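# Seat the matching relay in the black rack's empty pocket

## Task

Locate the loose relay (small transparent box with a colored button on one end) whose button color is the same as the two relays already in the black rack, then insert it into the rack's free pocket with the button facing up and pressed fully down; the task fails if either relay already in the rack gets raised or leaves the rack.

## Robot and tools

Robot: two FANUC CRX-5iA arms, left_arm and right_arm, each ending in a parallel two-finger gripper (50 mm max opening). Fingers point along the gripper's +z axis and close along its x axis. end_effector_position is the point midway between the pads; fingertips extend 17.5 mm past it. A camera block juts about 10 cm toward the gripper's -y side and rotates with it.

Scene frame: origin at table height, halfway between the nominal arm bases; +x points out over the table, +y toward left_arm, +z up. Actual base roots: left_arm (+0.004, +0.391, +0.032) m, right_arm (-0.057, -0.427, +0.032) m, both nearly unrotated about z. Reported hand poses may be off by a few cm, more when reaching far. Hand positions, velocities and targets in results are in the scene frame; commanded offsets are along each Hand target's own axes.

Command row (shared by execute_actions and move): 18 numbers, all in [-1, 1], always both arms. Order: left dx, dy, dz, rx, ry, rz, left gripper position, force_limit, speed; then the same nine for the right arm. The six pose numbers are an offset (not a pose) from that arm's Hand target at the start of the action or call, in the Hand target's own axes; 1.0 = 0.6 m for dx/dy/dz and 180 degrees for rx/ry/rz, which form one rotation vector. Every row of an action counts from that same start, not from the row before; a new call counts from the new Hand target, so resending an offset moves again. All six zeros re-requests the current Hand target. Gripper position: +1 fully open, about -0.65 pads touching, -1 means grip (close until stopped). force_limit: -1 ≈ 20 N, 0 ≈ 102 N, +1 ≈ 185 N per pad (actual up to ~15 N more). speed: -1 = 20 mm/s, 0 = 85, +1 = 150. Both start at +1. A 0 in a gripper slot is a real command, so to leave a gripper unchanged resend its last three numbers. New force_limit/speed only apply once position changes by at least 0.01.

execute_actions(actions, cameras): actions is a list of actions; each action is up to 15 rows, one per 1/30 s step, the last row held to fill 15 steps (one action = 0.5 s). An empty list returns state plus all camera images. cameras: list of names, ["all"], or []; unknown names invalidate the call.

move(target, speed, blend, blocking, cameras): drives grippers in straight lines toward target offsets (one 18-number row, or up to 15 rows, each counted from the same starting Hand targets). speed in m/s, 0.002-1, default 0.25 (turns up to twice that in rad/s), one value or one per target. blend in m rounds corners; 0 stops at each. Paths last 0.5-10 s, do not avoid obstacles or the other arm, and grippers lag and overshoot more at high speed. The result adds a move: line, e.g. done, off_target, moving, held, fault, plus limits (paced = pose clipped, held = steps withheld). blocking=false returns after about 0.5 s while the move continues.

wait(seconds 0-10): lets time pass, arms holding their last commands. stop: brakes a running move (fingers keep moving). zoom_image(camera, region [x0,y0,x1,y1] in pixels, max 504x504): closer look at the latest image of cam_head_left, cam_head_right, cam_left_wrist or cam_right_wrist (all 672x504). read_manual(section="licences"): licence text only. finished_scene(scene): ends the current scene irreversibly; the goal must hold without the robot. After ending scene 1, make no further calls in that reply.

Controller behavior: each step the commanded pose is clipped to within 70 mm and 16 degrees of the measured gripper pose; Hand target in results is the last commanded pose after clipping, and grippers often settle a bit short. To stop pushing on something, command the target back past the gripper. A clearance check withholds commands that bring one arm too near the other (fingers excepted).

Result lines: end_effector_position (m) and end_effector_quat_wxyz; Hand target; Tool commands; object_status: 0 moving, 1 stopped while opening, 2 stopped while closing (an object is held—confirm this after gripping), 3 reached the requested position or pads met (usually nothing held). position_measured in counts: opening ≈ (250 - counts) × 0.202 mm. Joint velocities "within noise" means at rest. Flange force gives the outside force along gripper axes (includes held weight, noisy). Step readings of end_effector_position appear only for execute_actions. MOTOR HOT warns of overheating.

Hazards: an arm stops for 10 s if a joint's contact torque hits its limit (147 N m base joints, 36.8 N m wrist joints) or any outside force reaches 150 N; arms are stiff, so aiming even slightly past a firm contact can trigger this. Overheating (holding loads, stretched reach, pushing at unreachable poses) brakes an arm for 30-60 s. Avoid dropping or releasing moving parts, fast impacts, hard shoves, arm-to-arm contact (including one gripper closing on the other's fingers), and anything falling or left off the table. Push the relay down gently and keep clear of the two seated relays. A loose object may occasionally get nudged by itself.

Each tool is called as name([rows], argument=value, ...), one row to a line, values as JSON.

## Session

execute_actions(actions=[])

zoom_image(camera="cam_head_left", region=[280, 215, 480, 305])

zoom_image(camera="cam_head_right", region=[280, 215, 480, 305])

Scene clock: 0.00 s.
left_arm: end_effector_position=(+0.1610, +0.2354, +0.3105) position_measured=3 object_status=3 end_effector_quat_wxyz=(-0.244, +0.668, +0.697, -0.092) | right_arm: end_effector_position=(+0.4048, -0.3421, +0.1103) position_measured=3 object_status=3 end_effector_quat_wxyz=(+0.100, +0.245, +0.954, -0.143)
Joint positions: left_arm=[-0.234 -0.192 -0.256 -0.075 -2.03 0.295] | right_arm=[0.686 0.175 -0.456 0.379 -1.084 0.187]
Joint velocities: within noise
Flange force (N): no reading
Hand target: left_arm +0.1610, +0.2354, +0.3105; -0.244, +0.668, +0.697, -0.092 | right_arm +0.4048, -0.3421, +0.1103; +0.100, +0.245, +0.954, -0.143
Tool commands: left_gripper/position=+1.0 left_gripper/force_limit=+1.0 left_gripper/speed=+1.0 right_gripper/position=+1.0 right_gripper/force_limit=+1.0 right_gripper/speed=+1.0
camera_calibration:
cam_left_wrist: T_world_to_cam=[[-0.0168304, 0.980295, 0.196822, -0.273912], [0.991234, 0.0421576, -0.12521, -0.112769], [-0.13104, 0.192989, -0.972411, 0.407603], [0, 0, 0, 1]] pos_world=[0.160583, 0.194605, 0.43615]
cam_right_wrist: T_world_to_cam=[[-0.852789, 0.440977, -0.279806, 0.533147], [0.420045, 0.897513, 0.134282, 0.130242], [0.310345, -0.00301729, -0.950619, 0.108071], [0, 0, 0, 1]] pos_world=[0.366415, -0.351674, 0.234423]

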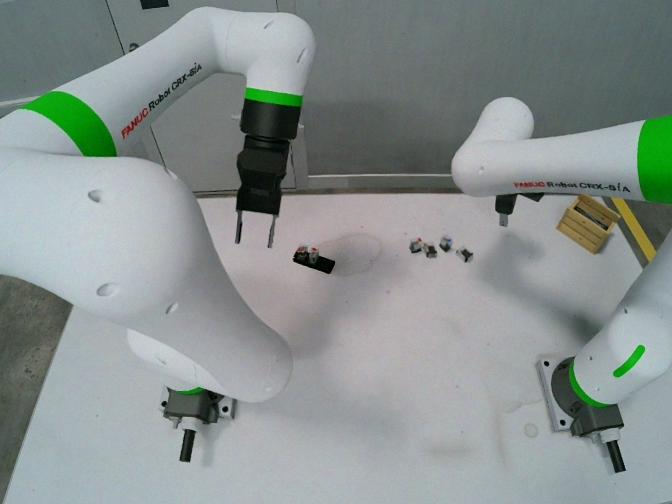

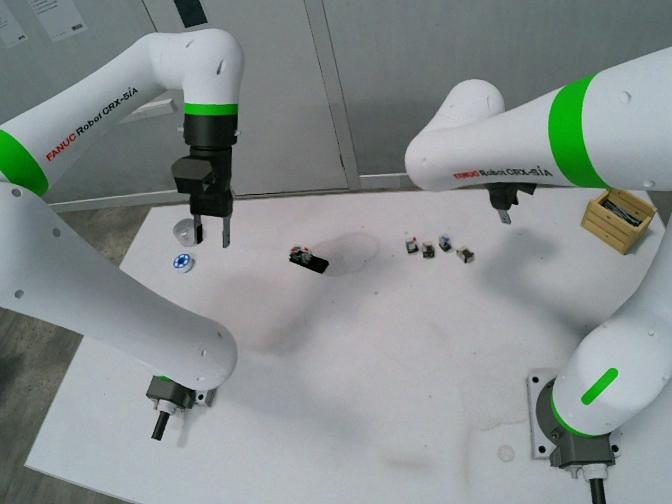

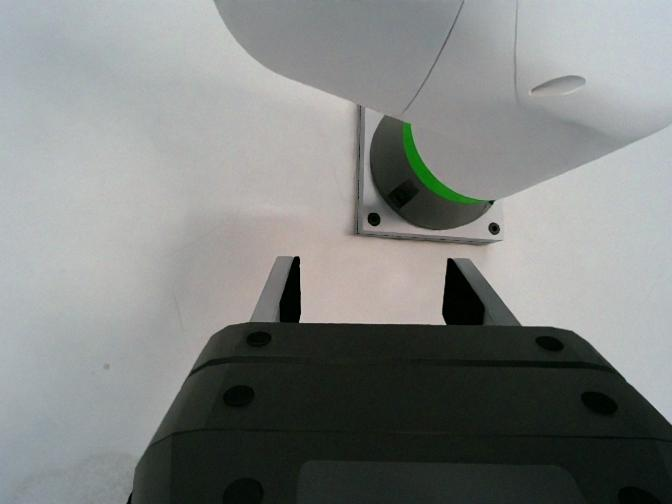

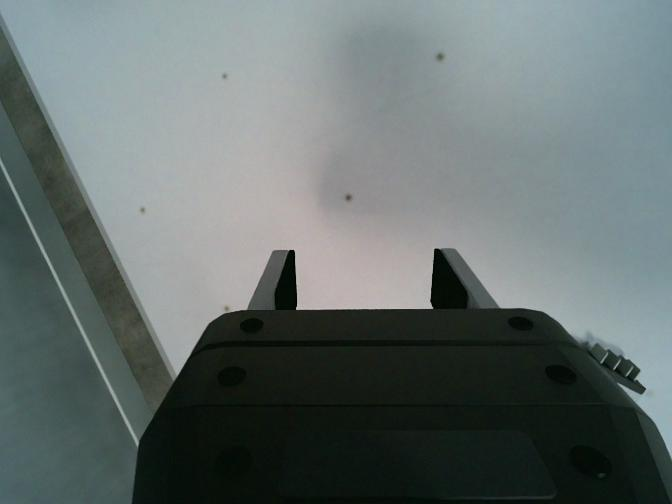

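Scaled by 2.520 from the camera's 672x504 image, which has a finer 960x720 frame.

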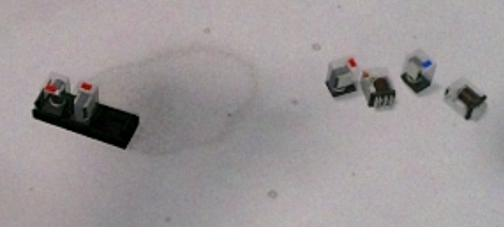

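Scaled by 2.520 from the camera's 672x504 image, which has a finer 960x720 frame.

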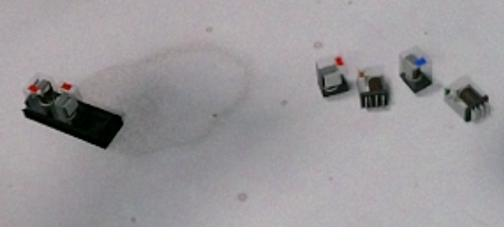

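zoom_image(camera="cam_head_left", region=[404, 230, 454, 268])

zoom_image(camera="cam_head_right", region=[400, 230, 450, 268])

zoom_image(camera="cam_head_left", region=[285, 235, 345, 280])

zoom_image(camera="cam_head_right", region=[280, 235, 340, 280])

Scaled by 10.080 from the camera's 672x504 image, which has a finer 960x720 frame.

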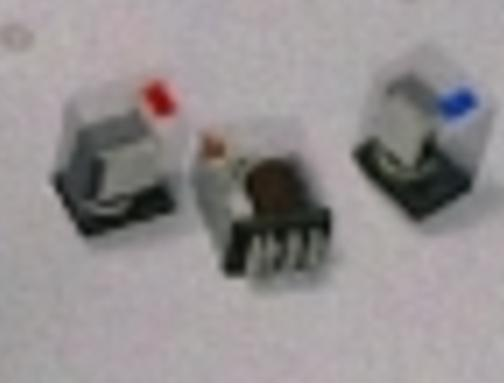

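Scaled by 10.080 from the camera's 672x504 image, which has a finer 960x720 frame.

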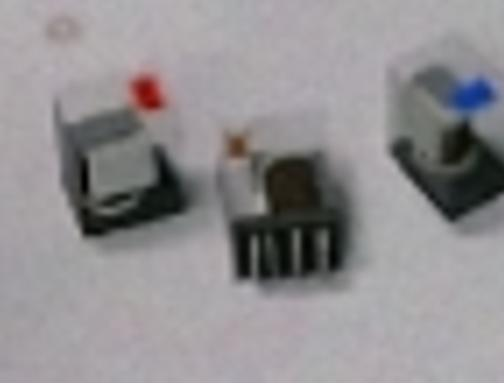

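Scaled by 8.400 from the camera's 672x504 image, which has a finer 960x720 frame.

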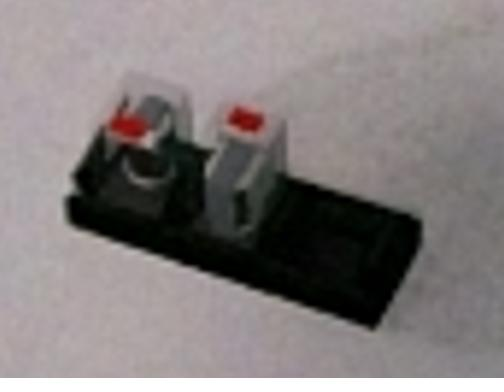

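Scaled by 8.400 from the camera's 672x504 image, which has a finer 960x720 frame.

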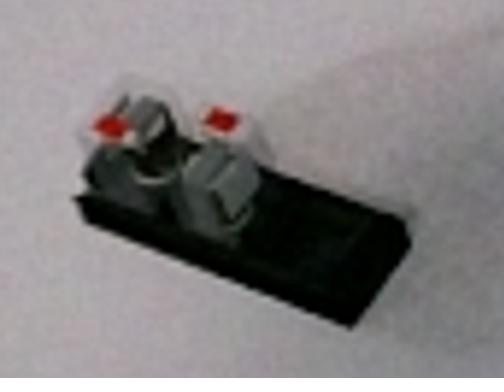

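move(target=[0.244,0.023,0.049,0,0,0,1,1,1,0.1718,0.2187,-0.2947,-0.0444,0.1043,0.1933,1,-1,0], speed=0.3, cameras=["cam_right_wrist"])

zoom_image(camera="cam_right_wrist", region=[260, 90, 460, 250])

Scene clock: 17.63 s.
left_arm: end_effector_position=(+0.1615, +0.3853, +0.3105) position_measured=3 object_status=3 end_effector_quat_wxyz=(-0.244, +0.668, +0.697, -0.092) | right_arm: end_effector_position=(+0.3597, -0.1299, +0.2201) position_measured=3 object_status=3 end_effector_quat_wxyz=(+0.000, +0.530, +0.848, +0.000)
Joint positions: left_arm=[0.222 -0.364 -0.31 -0.322 -2.054 -0.234] | right_arm=[0.885 0.181 -0.019 0.001 -1.37 -0.422]
Flange force (N): left_arm=[-0.2 -3.7 -1.1] | right_arm=[-1.3 -2.4 3.1]
Hand target: left_arm +0.1615, +0.3853, +0.3105; -0.244, +0.668, +0.697, -0.092 | right_arm +0.3597, -0.1299, +0.2202; +0.000, +0.530, +0.848, +0.000
Off the commanded pose: left_arm 0.000 m, 0 deg | right_arm 0.000 m, 0 deg.
move: done
camera_calibration:
cam_right_wrist: T_world_to_cam=[[-0.430295, 0.902518, -0.0175063, 0.282071], [0.837836, 0.406525, 0.364373, -0.320654], [0.33597, 0.142121, -0.931088, 0.232437], [0, 0, 0, 1]] pos_world=[0.311937, -0.157255, 0.338195]
Images, in order (width x height): cam_right_wrist 672x504.

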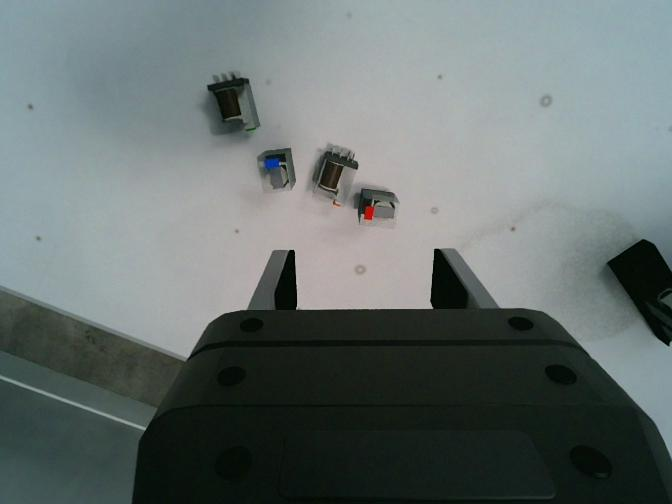

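Scaled by 2.520 from the camera's 672x504 image, which has a finer 960x720 frame.

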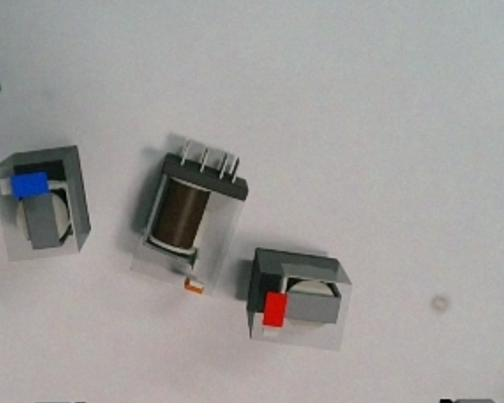

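move(target=[0,0,0,0,0,0,1,1,1,0.0337,0.0492,0.225,0,0,0.0411,0.47,-1,0], speed=0.25, cameras=["cam_right_wrist"])

zoom_image(camera="cam_right_wrist", region=[240, 130, 490, 318])

Scene clock: 26.80 s.
left_arm: end_effector_position=(+0.1615, +0.3853, +0.3105) position_measured=3 object_status=3 end_effector_quat_wxyz=(-0.244, +0.668, +0.697, -0.092) | right_arm: end_effector_position=(+0.3774, -0.0988, +0.0852) position_measured=83 object_status=3 end_effector_quat_wxyz=(+0.000, +0.583, +0.812, +0.000)
Joint positions: left_arm=[0.222 -0.364 -0.31 -0.322 -2.054 -0.234] | right_arm=[0.897 0.37 -0.113 0.001 -1.087 -0.563]
Flange force (N): left_arm=[-1.0 -3.4 -1.1] | right_arm=[-1.0 -0.6 2.9]
Hand target: left_arm +0.1615, +0.3853, +0.3105; -0.244, +0.668, +0.697, -0.092 | right_arm +0.3775, -0.0988, +0.0852; +0.000, +0.583, +0.812, +0.000
Off the commanded pose: left_arm 0.000 m, 0 deg | right_arm 0.000 m, 0 deg.
move: done
camera_calibration:
cam_right_wrist: T_world_to_cam=[[-0.310419, 0.950441, -0.0173482, 0.218742], [0.883232, 0.29512, 0.364425, -0.327162], [0.351485, 0.0978022, -0.931071, 0.0862184], [0, 0, 0, 1]] pos_world=[0.326557, -0.119782, 0.203296]
Images, in order (width x height): cam_right_wrist 672x504.

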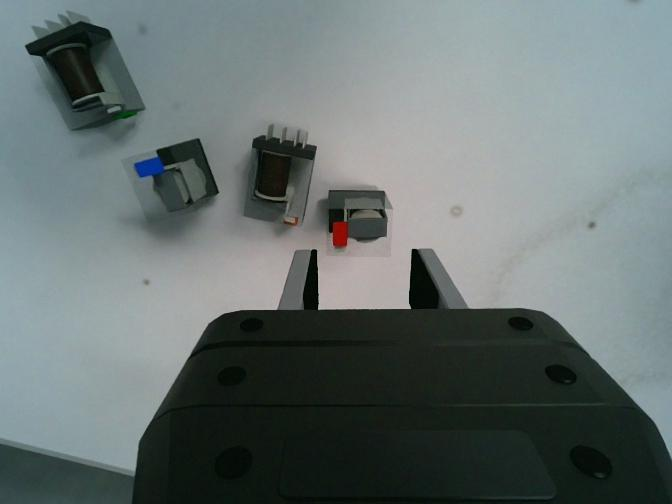

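Scaled by 2.016 from the camera's 672x504 image, which has a finer 960x720 frame.

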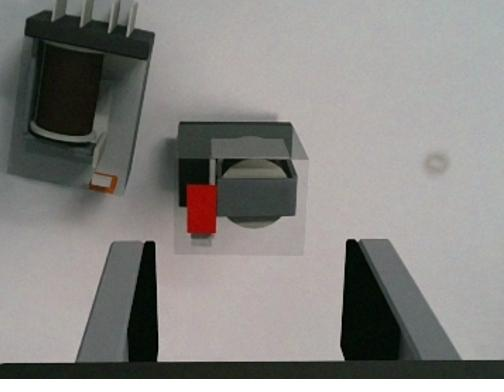

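move([
  [0,0,0,0,0,0,1,1,1,0,0,0.0787,0,0,0,0.47,-1,0],
  [0,0,0,0,0,0,1,1,1,0,0,0.0787,0,0,0,-1,-0.6,-0.95],
], speed=0.06, cameras=["cam_right_wrist","cam_head_left"])

zoom_image(camera="cam_right_wrist", region=[240, 130, 490, 318])

zoom_image(camera="cam_head_left", region=[384, 220, 454, 272])

Scene clock: 33.77 s.
left_arm: end_effector_position=(+0.1615, +0.3853, +0.3105) position_measured=3 object_status=3 end_effector_quat_wxyz=(-0.244, +0.668, +0.697, -0.092) | right_arm: end_effector_position=(+0.3775, -0.0988, +0.0380) position_measured=117 object_status=2 end_effector_quat_wxyz=(+0.000, +0.583, +0.812, +0.000)
Joint positions: left_arm=[0.222 -0.364 -0.31 -0.322 -2.054 -0.234] | right_arm=[0.897 0.429 -0.156 0.001 -0.985 -0.563]
Flange force (N): left_arm=[-0.7 -3.8 -1.0] | right_arm=[-1.3 -1.4 2.6]
Hand target: left_arm +0.1615, +0.3853, +0.3105; -0.244, +0.668, +0.697, -0.092 | right_arm +0.3775, -0.0987, +0.0380; +0.000, +0.583, +0.812, +0.000
Off the commanded pose: left_arm 0.000 m, 0 deg | right_arm 0.000 m, 0 deg.
move: done
camera_calibration:
cam_right_wrist: T_world_to_cam=[[-0.31046, 0.950425, -0.0175, 0.217987], [0.883181, 0.295205, 0.364479, -0.309994], [0.351576, 0.0977004, -0.931047, 0.0420978], [0, 0, 0, 1]] pos_world=[0.326656, -0.119782, 0.155996]
Images, in order (width x height): cam_head_left 672x504, cam_right_wrist 672x504.

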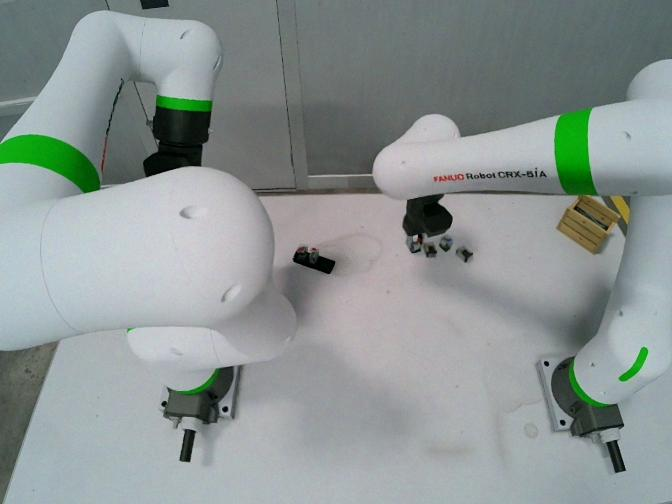

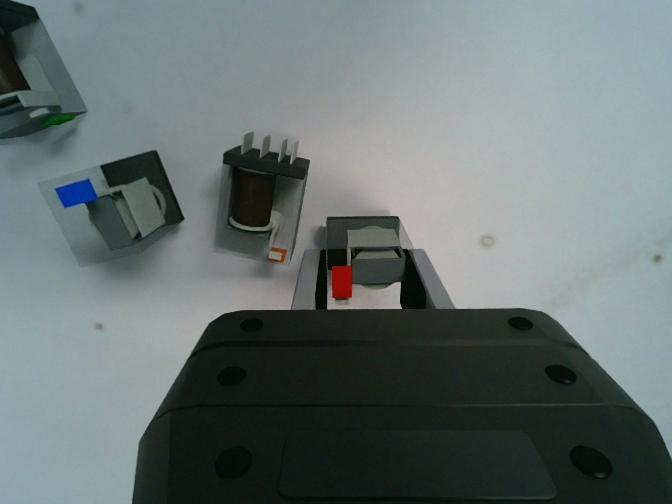

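Scaled by 2.016 from the camera's 672x504 image, which has a finer 960x720 frame.

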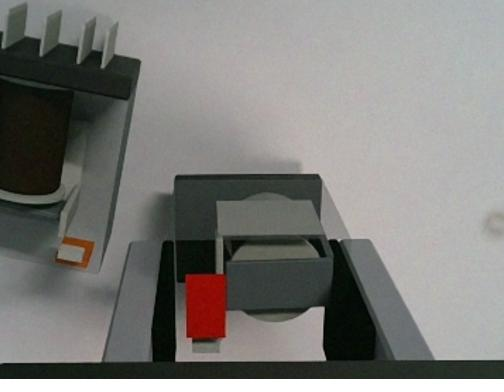

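Scaled by 7.200 from the camera's 672x504 image, which has a finer 960x720 frame.

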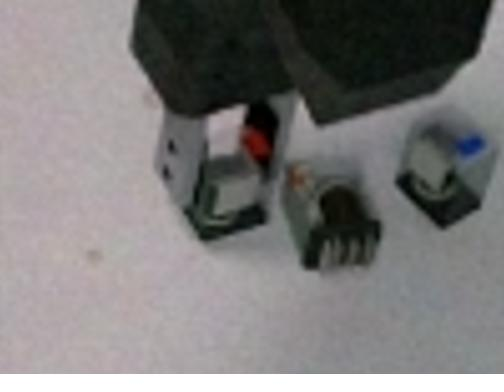

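move([
  [0,0,0,0,0,0,1,1,1,0,0,-0.12,0,0,0,-1,-0.6,-0.95],
  [0,0,0,0,0,0,1,1,1,0.4108,0.0372,-0.3033,0,0,-0.271,-1,-0.6,-0.95],
], speed=0.3, blend=0.03, cameras=["cam_right_wrist"])

zoom_image(camera="cam_right_wrist", region=[260, 90, 460, 250])

Scene clock: 41.33 s.
left_arm: end_effector_position=(+0.1615, +0.3853, +0.3105) position_measured=3 object_status=3 end_effector_quat_wxyz=(-0.244, +0.668, +0.697, -0.092) | right_arm: end_effector_position=(+0.3196, +0.1419, +0.2199) position_measured=117 object_status=2 end_effector_quat_wxyz=(+0.001, +0.196, +0.981, +0.000)
Joint positions: left_arm=[0.222 -0.364 -0.31 -0.322 -2.054 -0.234] | right_arm=[1.186 0.627 0.592 0.001 -1.536 -0.001]
Flange force (N): left_arm=[-0.6 -3.6 -0.5] | right_arm=[-1.1 -1.7 4.2]
Hand target: left_arm +0.1615, +0.3853, +0.3105; -0.244, +0.668, +0.697, -0.092 | right_arm +0.3196, +0.1419, +0.2199; +0.001, +0.196, +0.981, +0.000
Off the commanded pose: left_arm 0.000 m, 0 deg | right_arm 0.000 m, 0 deg.
move: done
camera_calibration:
cam_right_wrist: T_world_to_cam=[[-0.919491, 0.392693, -0.0181197, 0.24835], [0.359748, 0.859142, 0.363945, -0.308848], [0.158486, 0.328126, -0.931244, 0.237409], [0, 0, 0, 1]] pos_world=[0.301836, 0.0899193, 0.33799]
Images, in order (width x height): cam_right_wrist 672x504.

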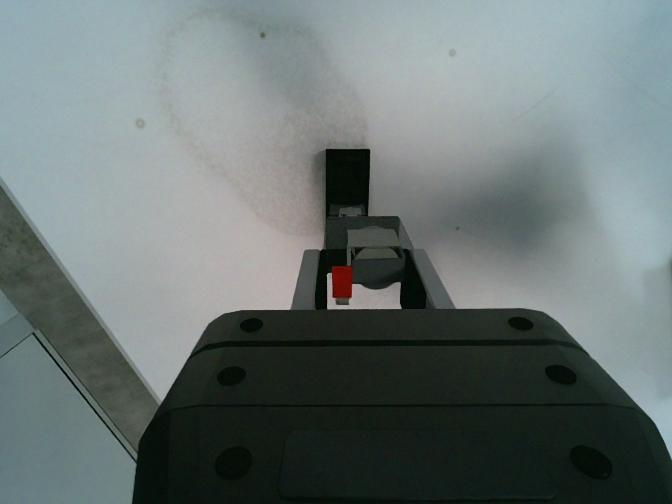

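Scaled by 2.520 from the camera's 672x504 image, which has a finer 960x720 frame.

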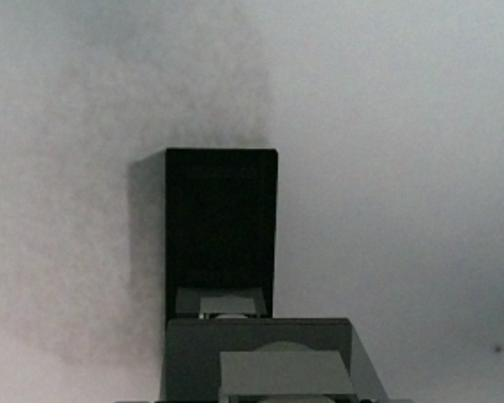

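move(target=[0,0,0,0,0,0,1,1,1,-0.007,0.0147,0.2617,0,0,0,-1,-0.6,-0.95], speed=0.15, cameras=["cam_right_wrist","cam_head_left","cam_head_right"])

zoom_image(camera="cam_right_wrist", region=[270, 130, 470, 310])

zoom_image(camera="cam_head_left", region=[285, 230, 345, 280])

zoom_image(camera="cam_head_right", region=[280, 230, 340, 280])

Scene clock: 47.20 s.
left_arm: end_effector_position=(+0.1615, +0.3853, +0.3105) position_measured=3 object_status=3 end_effector_quat_wxyz=(-0.244, +0.668, +0.697, -0.092) | right_arm: end_effector_position=(+0.3271, +0.1485, +0.0629) position_measured=117 object_status=2 end_effector_quat_wxyz=(+0.001, +0.196, +0.981, +0.000)
Joint positions: left_arm=[0.222 -0.364 -0.31 -0.322 -2.054 -0.234] | right_arm=[1.18 0.734 0.393 0.001 -1.229 0.005]
Flange force (N): left_arm=[-0.8 -3.9 -1.1] | right_arm=[-0.3 -1.9 3.1]
Hand target: left_arm +0.1615, +0.3853, +0.3105; -0.244, +0.668, +0.697, -0.092 | right_arm +0.3271, +0.1485, +0.0629; +0.001, +0.196, +0.981, +0.000
Off the commanded pose: left_arm 0.000 m, 0 deg | right_arm 0.000 m, 0 deg.
move: done
camera_calibration:
cam_right_wrist: T_world_to_cam=[[-0.919491, 0.392694, -0.0181211, 0.249809], [0.359742, 0.859131, 0.363978, -0.26008], [0.1585, 0.328156, -0.931231, 0.0878401], [0, 0, 0, 1]] pos_world=[0.309336, 0.0965193, 0.18099]
Images, in order (width x height): cam_head_left 672x504, cam_head_right 672x504, cam_right_wrist 672x504.

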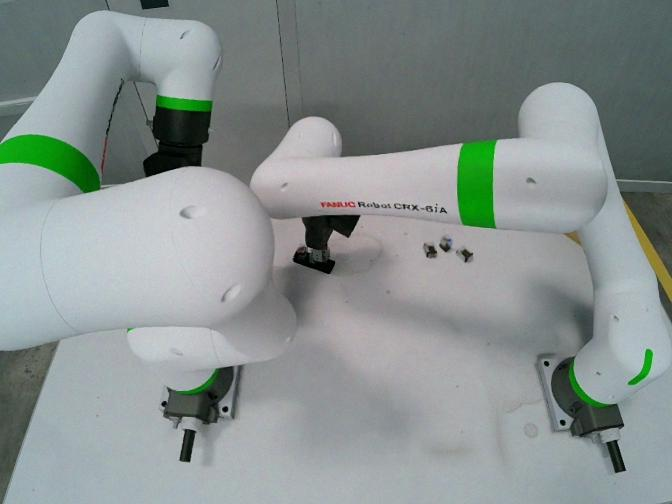

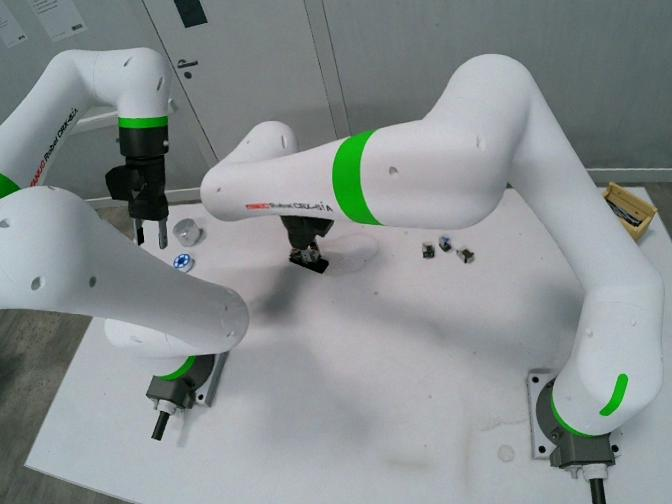

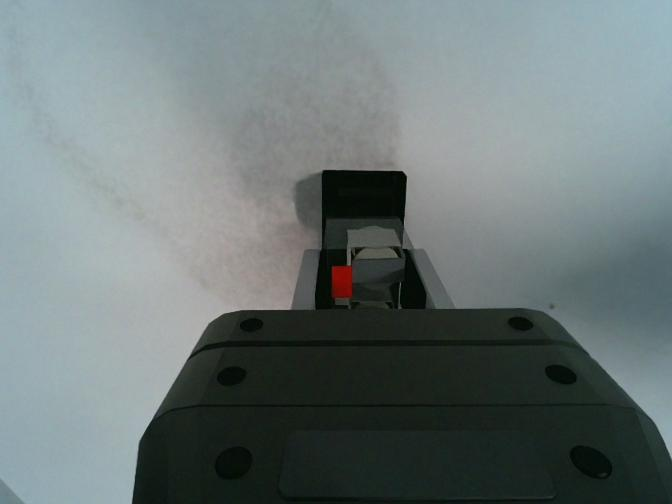

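Scaled by 2.520 from the camera's 672x504 image, which has a finer 960x720 frame.

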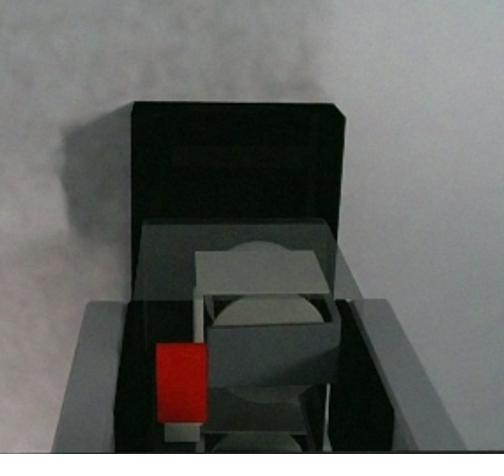

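Scaled by 8.400 from the camera's 672x504 image, which has a finer 960x720 frame.

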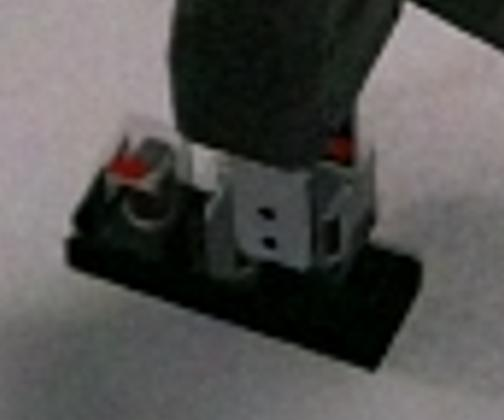

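Scaled by 8.400 from the camera's 672x504 image, which has a finer 960x720 frame.

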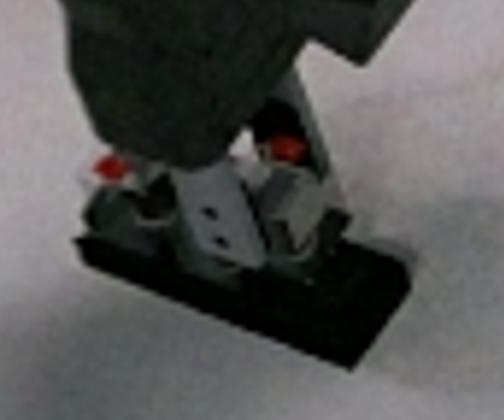

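move(target=[0,0,0,0,0,0,1,1,1,0.0005,-0.0012,0.02,0,0,0,-1,-0.6,-0.95], speed=0.02)

move(target=[0,0,0,0,0,0,1,1,1,0,0,0.004,0,0,0,-1,-0.6,-0.95], speed=0.01, cameras=["cam_right_wrist","cam_head_left","cam_head_right"])

zoom_image(camera="cam_right_wrist", region=[300, 160, 430, 310])

zoom_image(camera="cam_head_left", region=[285, 230, 345, 280])

zoom_image(camera="cam_head_right", region=[280, 230, 340, 280])

Scene clock: 66.03 s.
left_arm: end_effector_position=(+0.1615, +0.3853, +0.3105) position_measured=3 object_status=3 end_effector_quat_wxyz=(-0.244, +0.668, +0.697, -0.092) | right_arm: end_effector_position=(+0.3265, +0.1479, +0.0509) position_measured=117 object_status=2 end_effector_quat_wxyz=(+0.001, +0.196, +0.981, +0.000)
Joint positions: left_arm=[0.222 -0.364 -0.31 -0.322 -2.054 -0.234] | right_arm=[1.18 0.743 0.378 0.001 -1.205 0.005]
Flange force (N): left_arm=[-0.5 -3.6 -0.7] | right_arm=[-0.5 -1.3 3.5]
Hand target: left_arm +0.1615, +0.3853, +0.3105; -0.244, +0.668, +0.697, -0.092 | right_arm +0.3265, +0.1479, +0.0509; +0.001, +0.196, +0.981, +0.000
Off the commanded pose: left_arm 0.000 m, 0 deg | right_arm 0.000 m, 0 deg.
move: done

Scene clock: 66.73 s.
left_arm: end_effector_position=(+0.1615, +0.3853, +0.3105) position_measured=3 object_status=3 end_effector_quat_wxyz=(-0.244, +0.668, +0.697, -0.092) | right_arm: end_effector_position=(+0.3265, +0.1479, +0.0485) position_measured=117 object_status=2 end_effector_quat_wxyz=(+0.001, +0.196, +0.981, +0.000)
Joint positions: left_arm=[0.222 -0.364 -0.31 -0.322 -2.054 -0.234] | right_arm=[1.18 0.745 0.376 0.001 -1.201 0.005]
Flange force (N): left_arm=[-0.6 -4.0 -1.1] | right_arm=[-0.5 -1.4 3.5]
Hand target: left_arm +0.1615, +0.3853, +0.3105; -0.244, +0.668, +0.697, -0.092 | right_arm +0.3265, +0.1479, +0.0485; +0.001, +0.196, +0.981, +0.000
Off the commanded pose: left_arm 0.000 m, 0 deg | right_arm 0.000 m, 0 deg.
move: done
camera_calibration:
cam_right_wrist: T_world_to_cam=[[-0.919491, 0.392693, -0.0181197, 0.249232], [0.359748, 0.859142, 0.363945, -0.254105], [0.158486, 0.328126, -0.931244, 0.0747316], [0, 0, 0, 1]] pos_world=[0.308736, 0.0959193, 0.16659]
Images, in order (width x height): cam_head_left 672x504, cam_head_right 672x504, cam_right_wrist 672x504.

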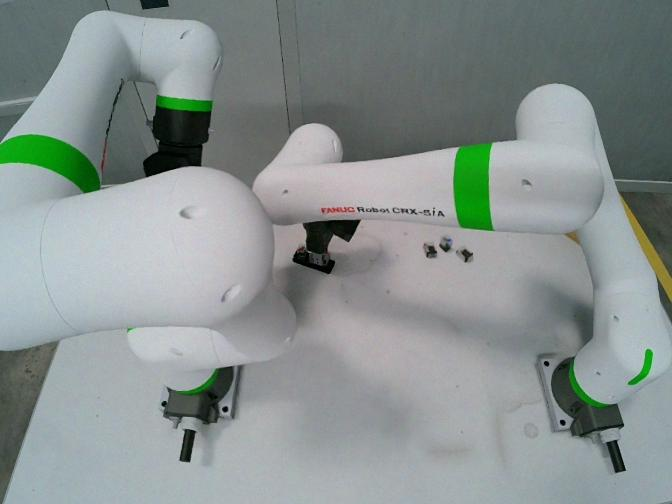

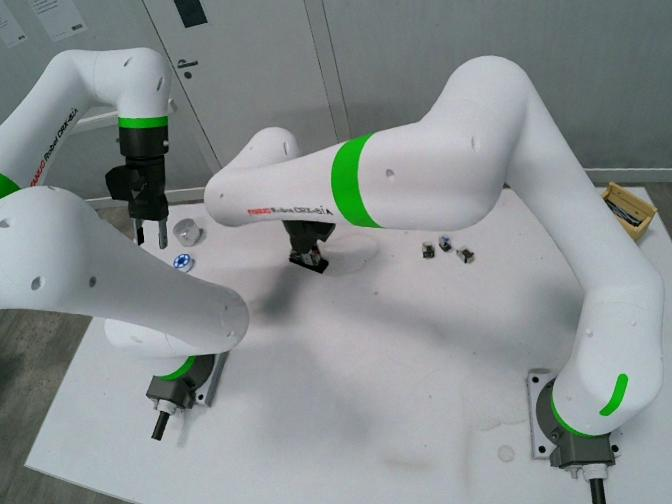

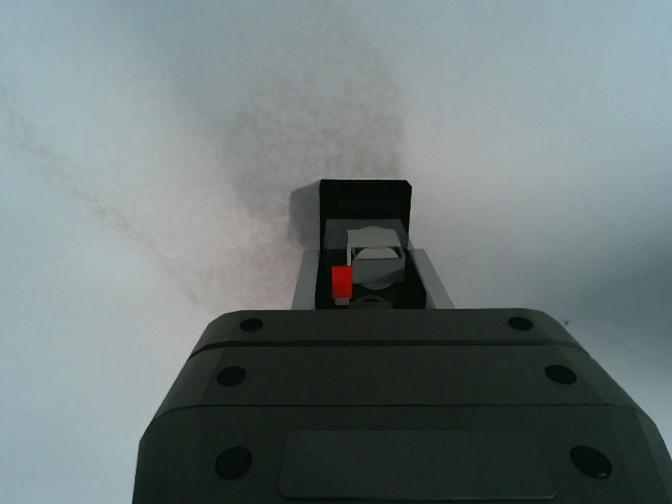

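Scaled by 3.360 from the camera's 672x504 image, which has a finer 960x720 frame.

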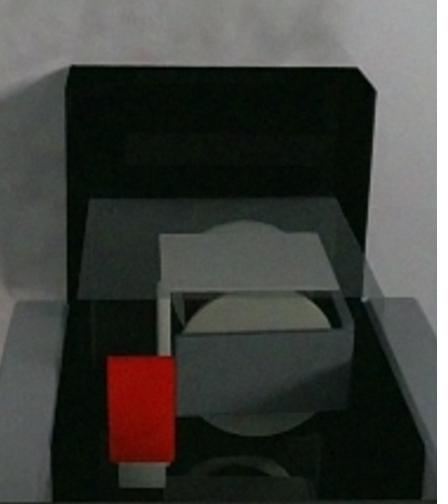

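Scaled by 8.400 from the camera's 672x504 image, which has a finer 960x720 frame.

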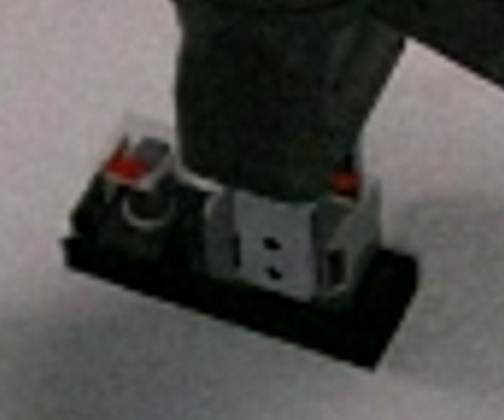

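Scaled by 8.400 from the camera's 672x504 image, which has a finer 960x720 frame.

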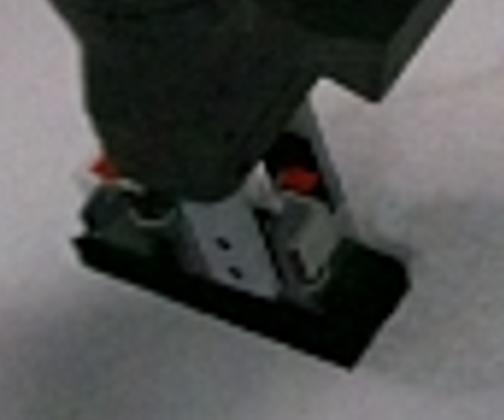

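move(target=[0,0,0,0,0,0,1,1,1,0.0012,0,0.005,0,0,0,-1,-0.6,-0.95], speed=0.01)

move(target=[0,0,0,0,0,0,1,1,1,0,0,0.0033,0,0,0,-1,-0.6,-0.95], speed=0.01, cameras=["cam_right_wrist","cam_head_left"])

zoom_image(camera="cam_right_wrist", region=[300, 160, 430, 310])

zoom_image(camera="cam_head_left", region=[285, 230, 345, 280])

Scene clock: 72.63 s.
left_arm: end_effector_position=(+0.1615, +0.3853, +0.3105) position_measured=3 object_status=3 end_effector_quat_wxyz=(-0.244, +0.668, +0.697, -0.092) | right_arm: end_effector_position=(+0.3259, +0.1482, +0.0455) position_measured=117 object_status=2 end_effector_quat_wxyz=(+0.001, +0.196, +0.981, +0.000)
Joint positions: left_arm=[0.222 -0.364 -0.31 -0.322 -2.054 -0.234] | right_arm=[1.181 0.748 0.373 0.001 -1.195 0.004]
Flange force (N): left_arm=[-1.1 -3.6 -1.5] | right_arm=[-0.5 -1.9 3.0]
Hand target: left_arm +0.1615, +0.3853, +0.3105; -0.244, +0.668, +0.697, -0.092 | right_arm +0.3259, +0.1482, +0.0455; +0.001, +0.196, +0.981, +0.000
Off the commanded pose: left_arm 0.000 m, 0 deg | right_arm 0.000 m, 0 deg.
move: done

Scene clock: 73.33 s.
left_arm: end_effector_position=(+0.1615, +0.3853, +0.3105) position_measured=3 object_status=3 end_effector_quat_wxyz=(-0.244, +0.668, +0.697, -0.092) | right_arm: end_effector_position=(+0.3259, +0.1482, +0.0435) position_measured=117 object_status=2 end_effector_quat_wxyz=(+0.001, +0.196, +0.981, +0.000)
Joint positions: left_arm=[0.222 -0.364 -0.31 -0.322 -2.054 -0.234] | right_arm=[1.181 0.75 0.371 0.001 -1.191 0.004]
Flange force (N): left_arm=[-0.7 -3.7 -0.9] | right_arm=[-0.5 -1.3 3.6]
Hand target: left_arm +0.1615, +0.3853, +0.3105; -0.244, +0.668, +0.697, -0.092 | right_arm +0.3259, +0.1482, +0.0435; +0.001, +0.196, +0.981, +0.000
Off the commanded pose: left_arm 0.000 m, 0 deg | right_arm 0.000 m, 0 deg.
move: done
camera_calibration:
cam_right_wrist: T_world_to_cam=[[-0.919491, 0.392693, -0.0181197, 0.248472], [0.359748, 0.859142, 0.363945, -0.252327], [0.158486, 0.328126, -0.931244, 0.070072], [0, 0, 0, 1]] pos_world=[0.308136, 0.0962193, 0.16159]
Images, in order (width x height): cam_head_left 672x504, cam_right_wrist 672x504.

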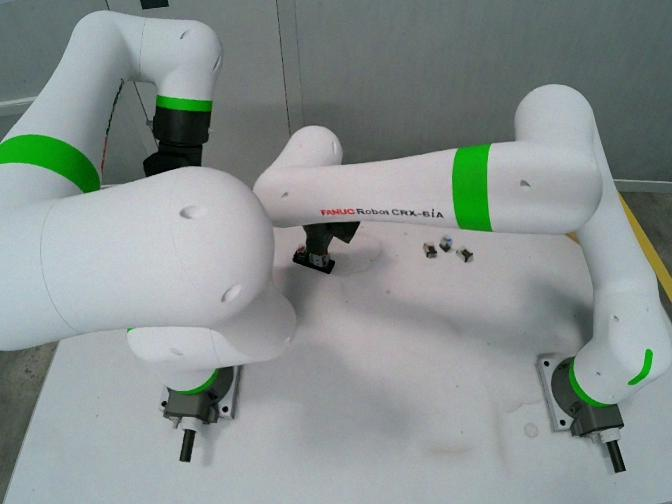

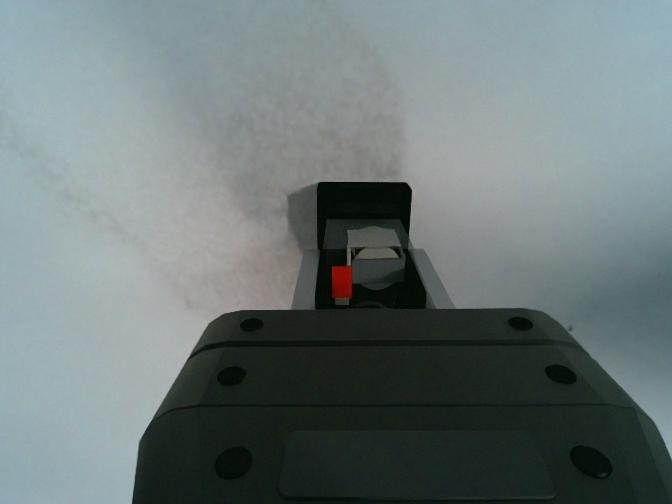

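Scaled by 3.360 from the camera's 672x504 image, which has a finer 960x720 frame.

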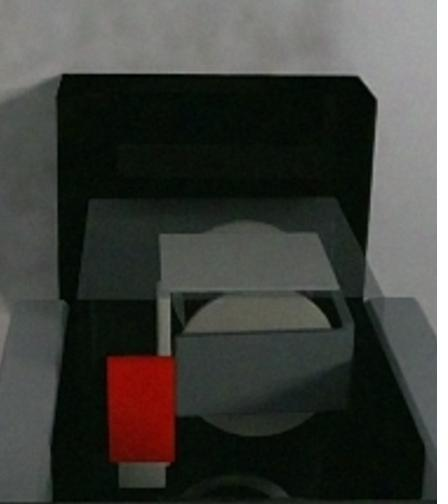

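Scaled by 8.400 from the camera's 672x504 image, which has a finer 960x720 frame.

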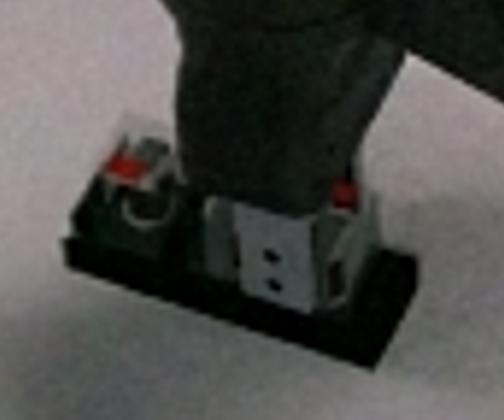

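move([
  [0,0,0,0,0,0,1,1,1,0,0,0.0058,0,0,0,-1,-0.6,-0.95],
], speed=0.01, cameras=["cam_right_wrist"])

zoom_image(camera="cam_right_wrist", region=[300, 160, 430, 310])

Scene clock: 80.93 s.
left_arm: end_effector_position=(+0.1615, +0.3853, +0.3105) position_measured=3 object_status=3 end_effector_quat_wxyz=(-0.244, +0.668, +0.697, -0.092) | right_arm: end_effector_position=(+0.3259, +0.1483, +0.0402) position_measured=117 object_status=2 end_effector_quat_wxyz=(+0.001, +0.196, +0.981, +0.000)
Joint positions: left_arm=[0.222 -0.364 -0.31 -0.322 -2.054 -0.234] | right_arm=[1.181 0.753 0.368 0.001 -1.185 0.004]
Flange force (N): left_arm=[-0.7 -4.0 -1.0] | right_arm=[9.0 -2.4 -80.5]
Hand target: left_arm +0.1615, +0.3853, +0.3105; -0.244, +0.668, +0.697, -0.092 | right_arm +0.3259, +0.1482, +0.0400; +0.001, +0.196, +0.981, +0.000
Off the commanded pose: left_arm 0.000 m, 0 deg | right_arm 0.000 m, 0 deg.
move: done
camera_calibration:
cam_right_wrist: T_world_to_cam=[[-0.919497, 0.392676, -0.018201, 0.248389], [0.359641, 0.859029, 0.364319, -0.251228], [0.158694, 0.328444, -0.931096, 0.0668501], [0, 0, 0, 1]] pos_world=[0.308136, 0.0963194, 0.158292]
Images, in order (width x height): cam_right_wrist 672x504.

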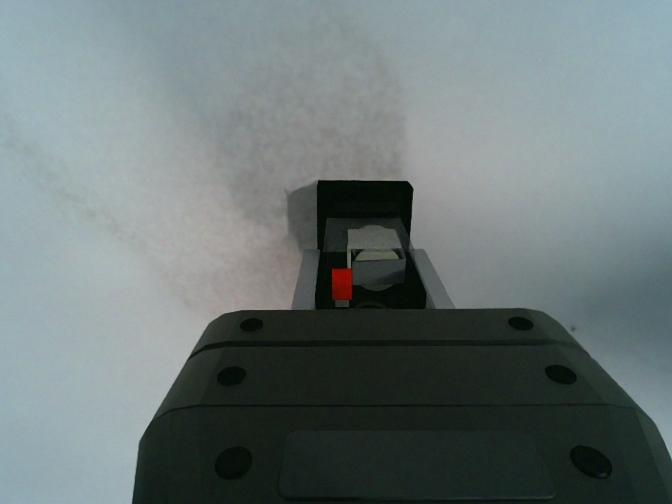

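Scaled by 3.360 from the camera's 672x504 image, which has a finer 960x720 frame.

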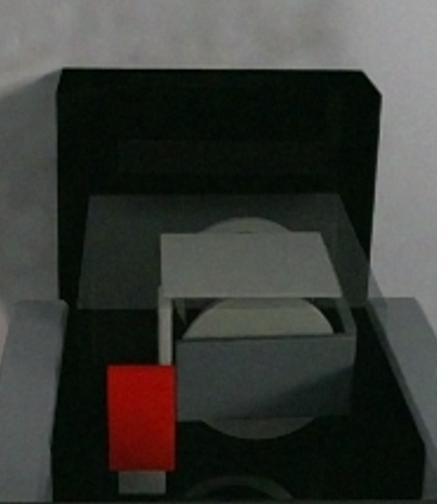

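move([
  [0,0,0,0,0,0,1,1,1,0,0,-0.0022,0,0,0,-1,-0.6,-0.95],
], speed=0.02, cameras=["cam_head_left","cam_head_right"])

zoom_image(camera="cam_head_left", region=[275, 230, 345, 285])

zoom_image(camera="cam_head_right", region=[155, 200, 255, 275])

Scene clock: 83.60 s.
left_arm: end_effector_position=(+0.1615, +0.3853, +0.3105) position_measured=3 object_status=3 end_effector_quat_wxyz=(-0.244, +0.668, +0.697, -0.092) | right_arm: end_effector_position=(+0.3259, +0.1481, +0.0412) position_measured=117 object_status=2 end_effector_quat_wxyz=(+0.001, +0.196, +0.981, +0.000)
Joint positions: left_arm=[0.222 -0.364 -0.31 -0.322 -2.054 -0.234] | right_arm=[1.181 0.752 0.369 0.001 -1.188 0.004]
Flange force (N): left_arm=[-0.5 -3.8 -1.3] | right_arm=[0.7 5.3 -28.5]
Hand target: left_arm +0.1615, +0.3853, +0.3105; -0.244, +0.668, +0.697, -0.092 | right_arm +0.3259, +0.1482, +0.0413; +0.001, +0.196, +0.981, +0.000
Off the commanded pose: left_arm 0.000 m, 0 deg | right_arm 0.000 m, 0 deg.
move: done
Images, in order (width x height): cam_head_left 672x504, cam_head_right 672x504.

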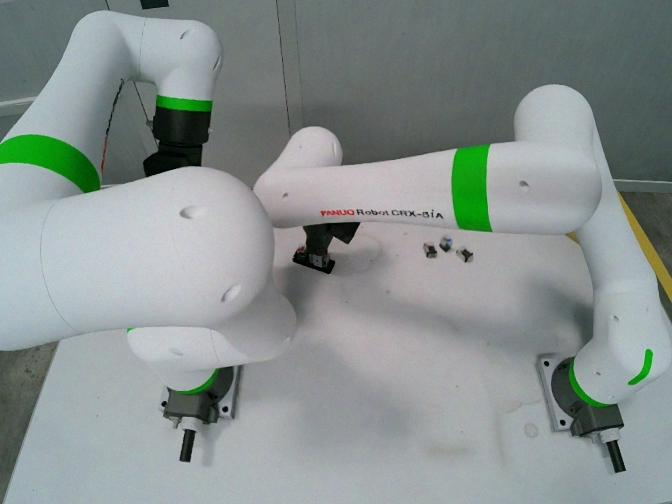

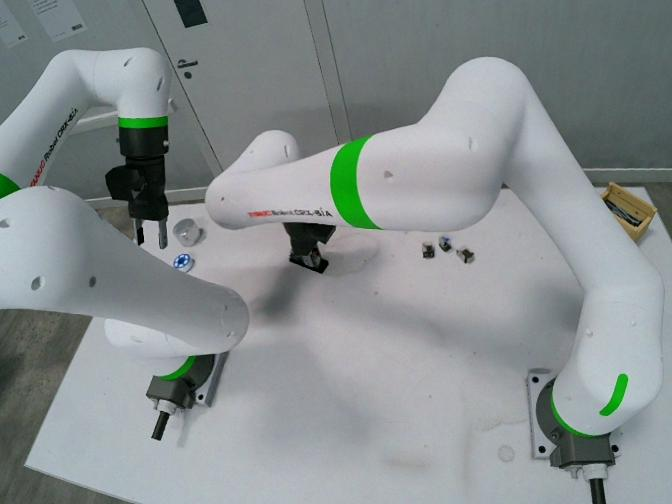

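Scaled by 7.200 from the camera's 672x504 image, which has a finer 960x720 frame.

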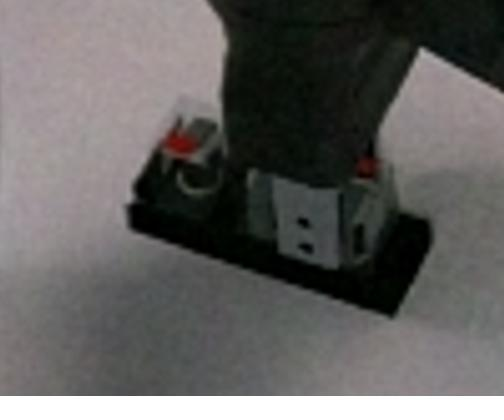

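Scaled by 5.040 from the camera's 672x504 image, which has a finer 960x720 frame.

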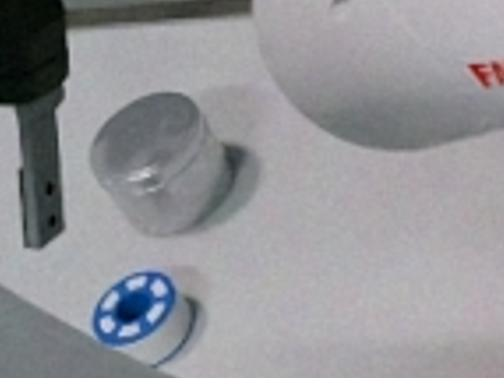

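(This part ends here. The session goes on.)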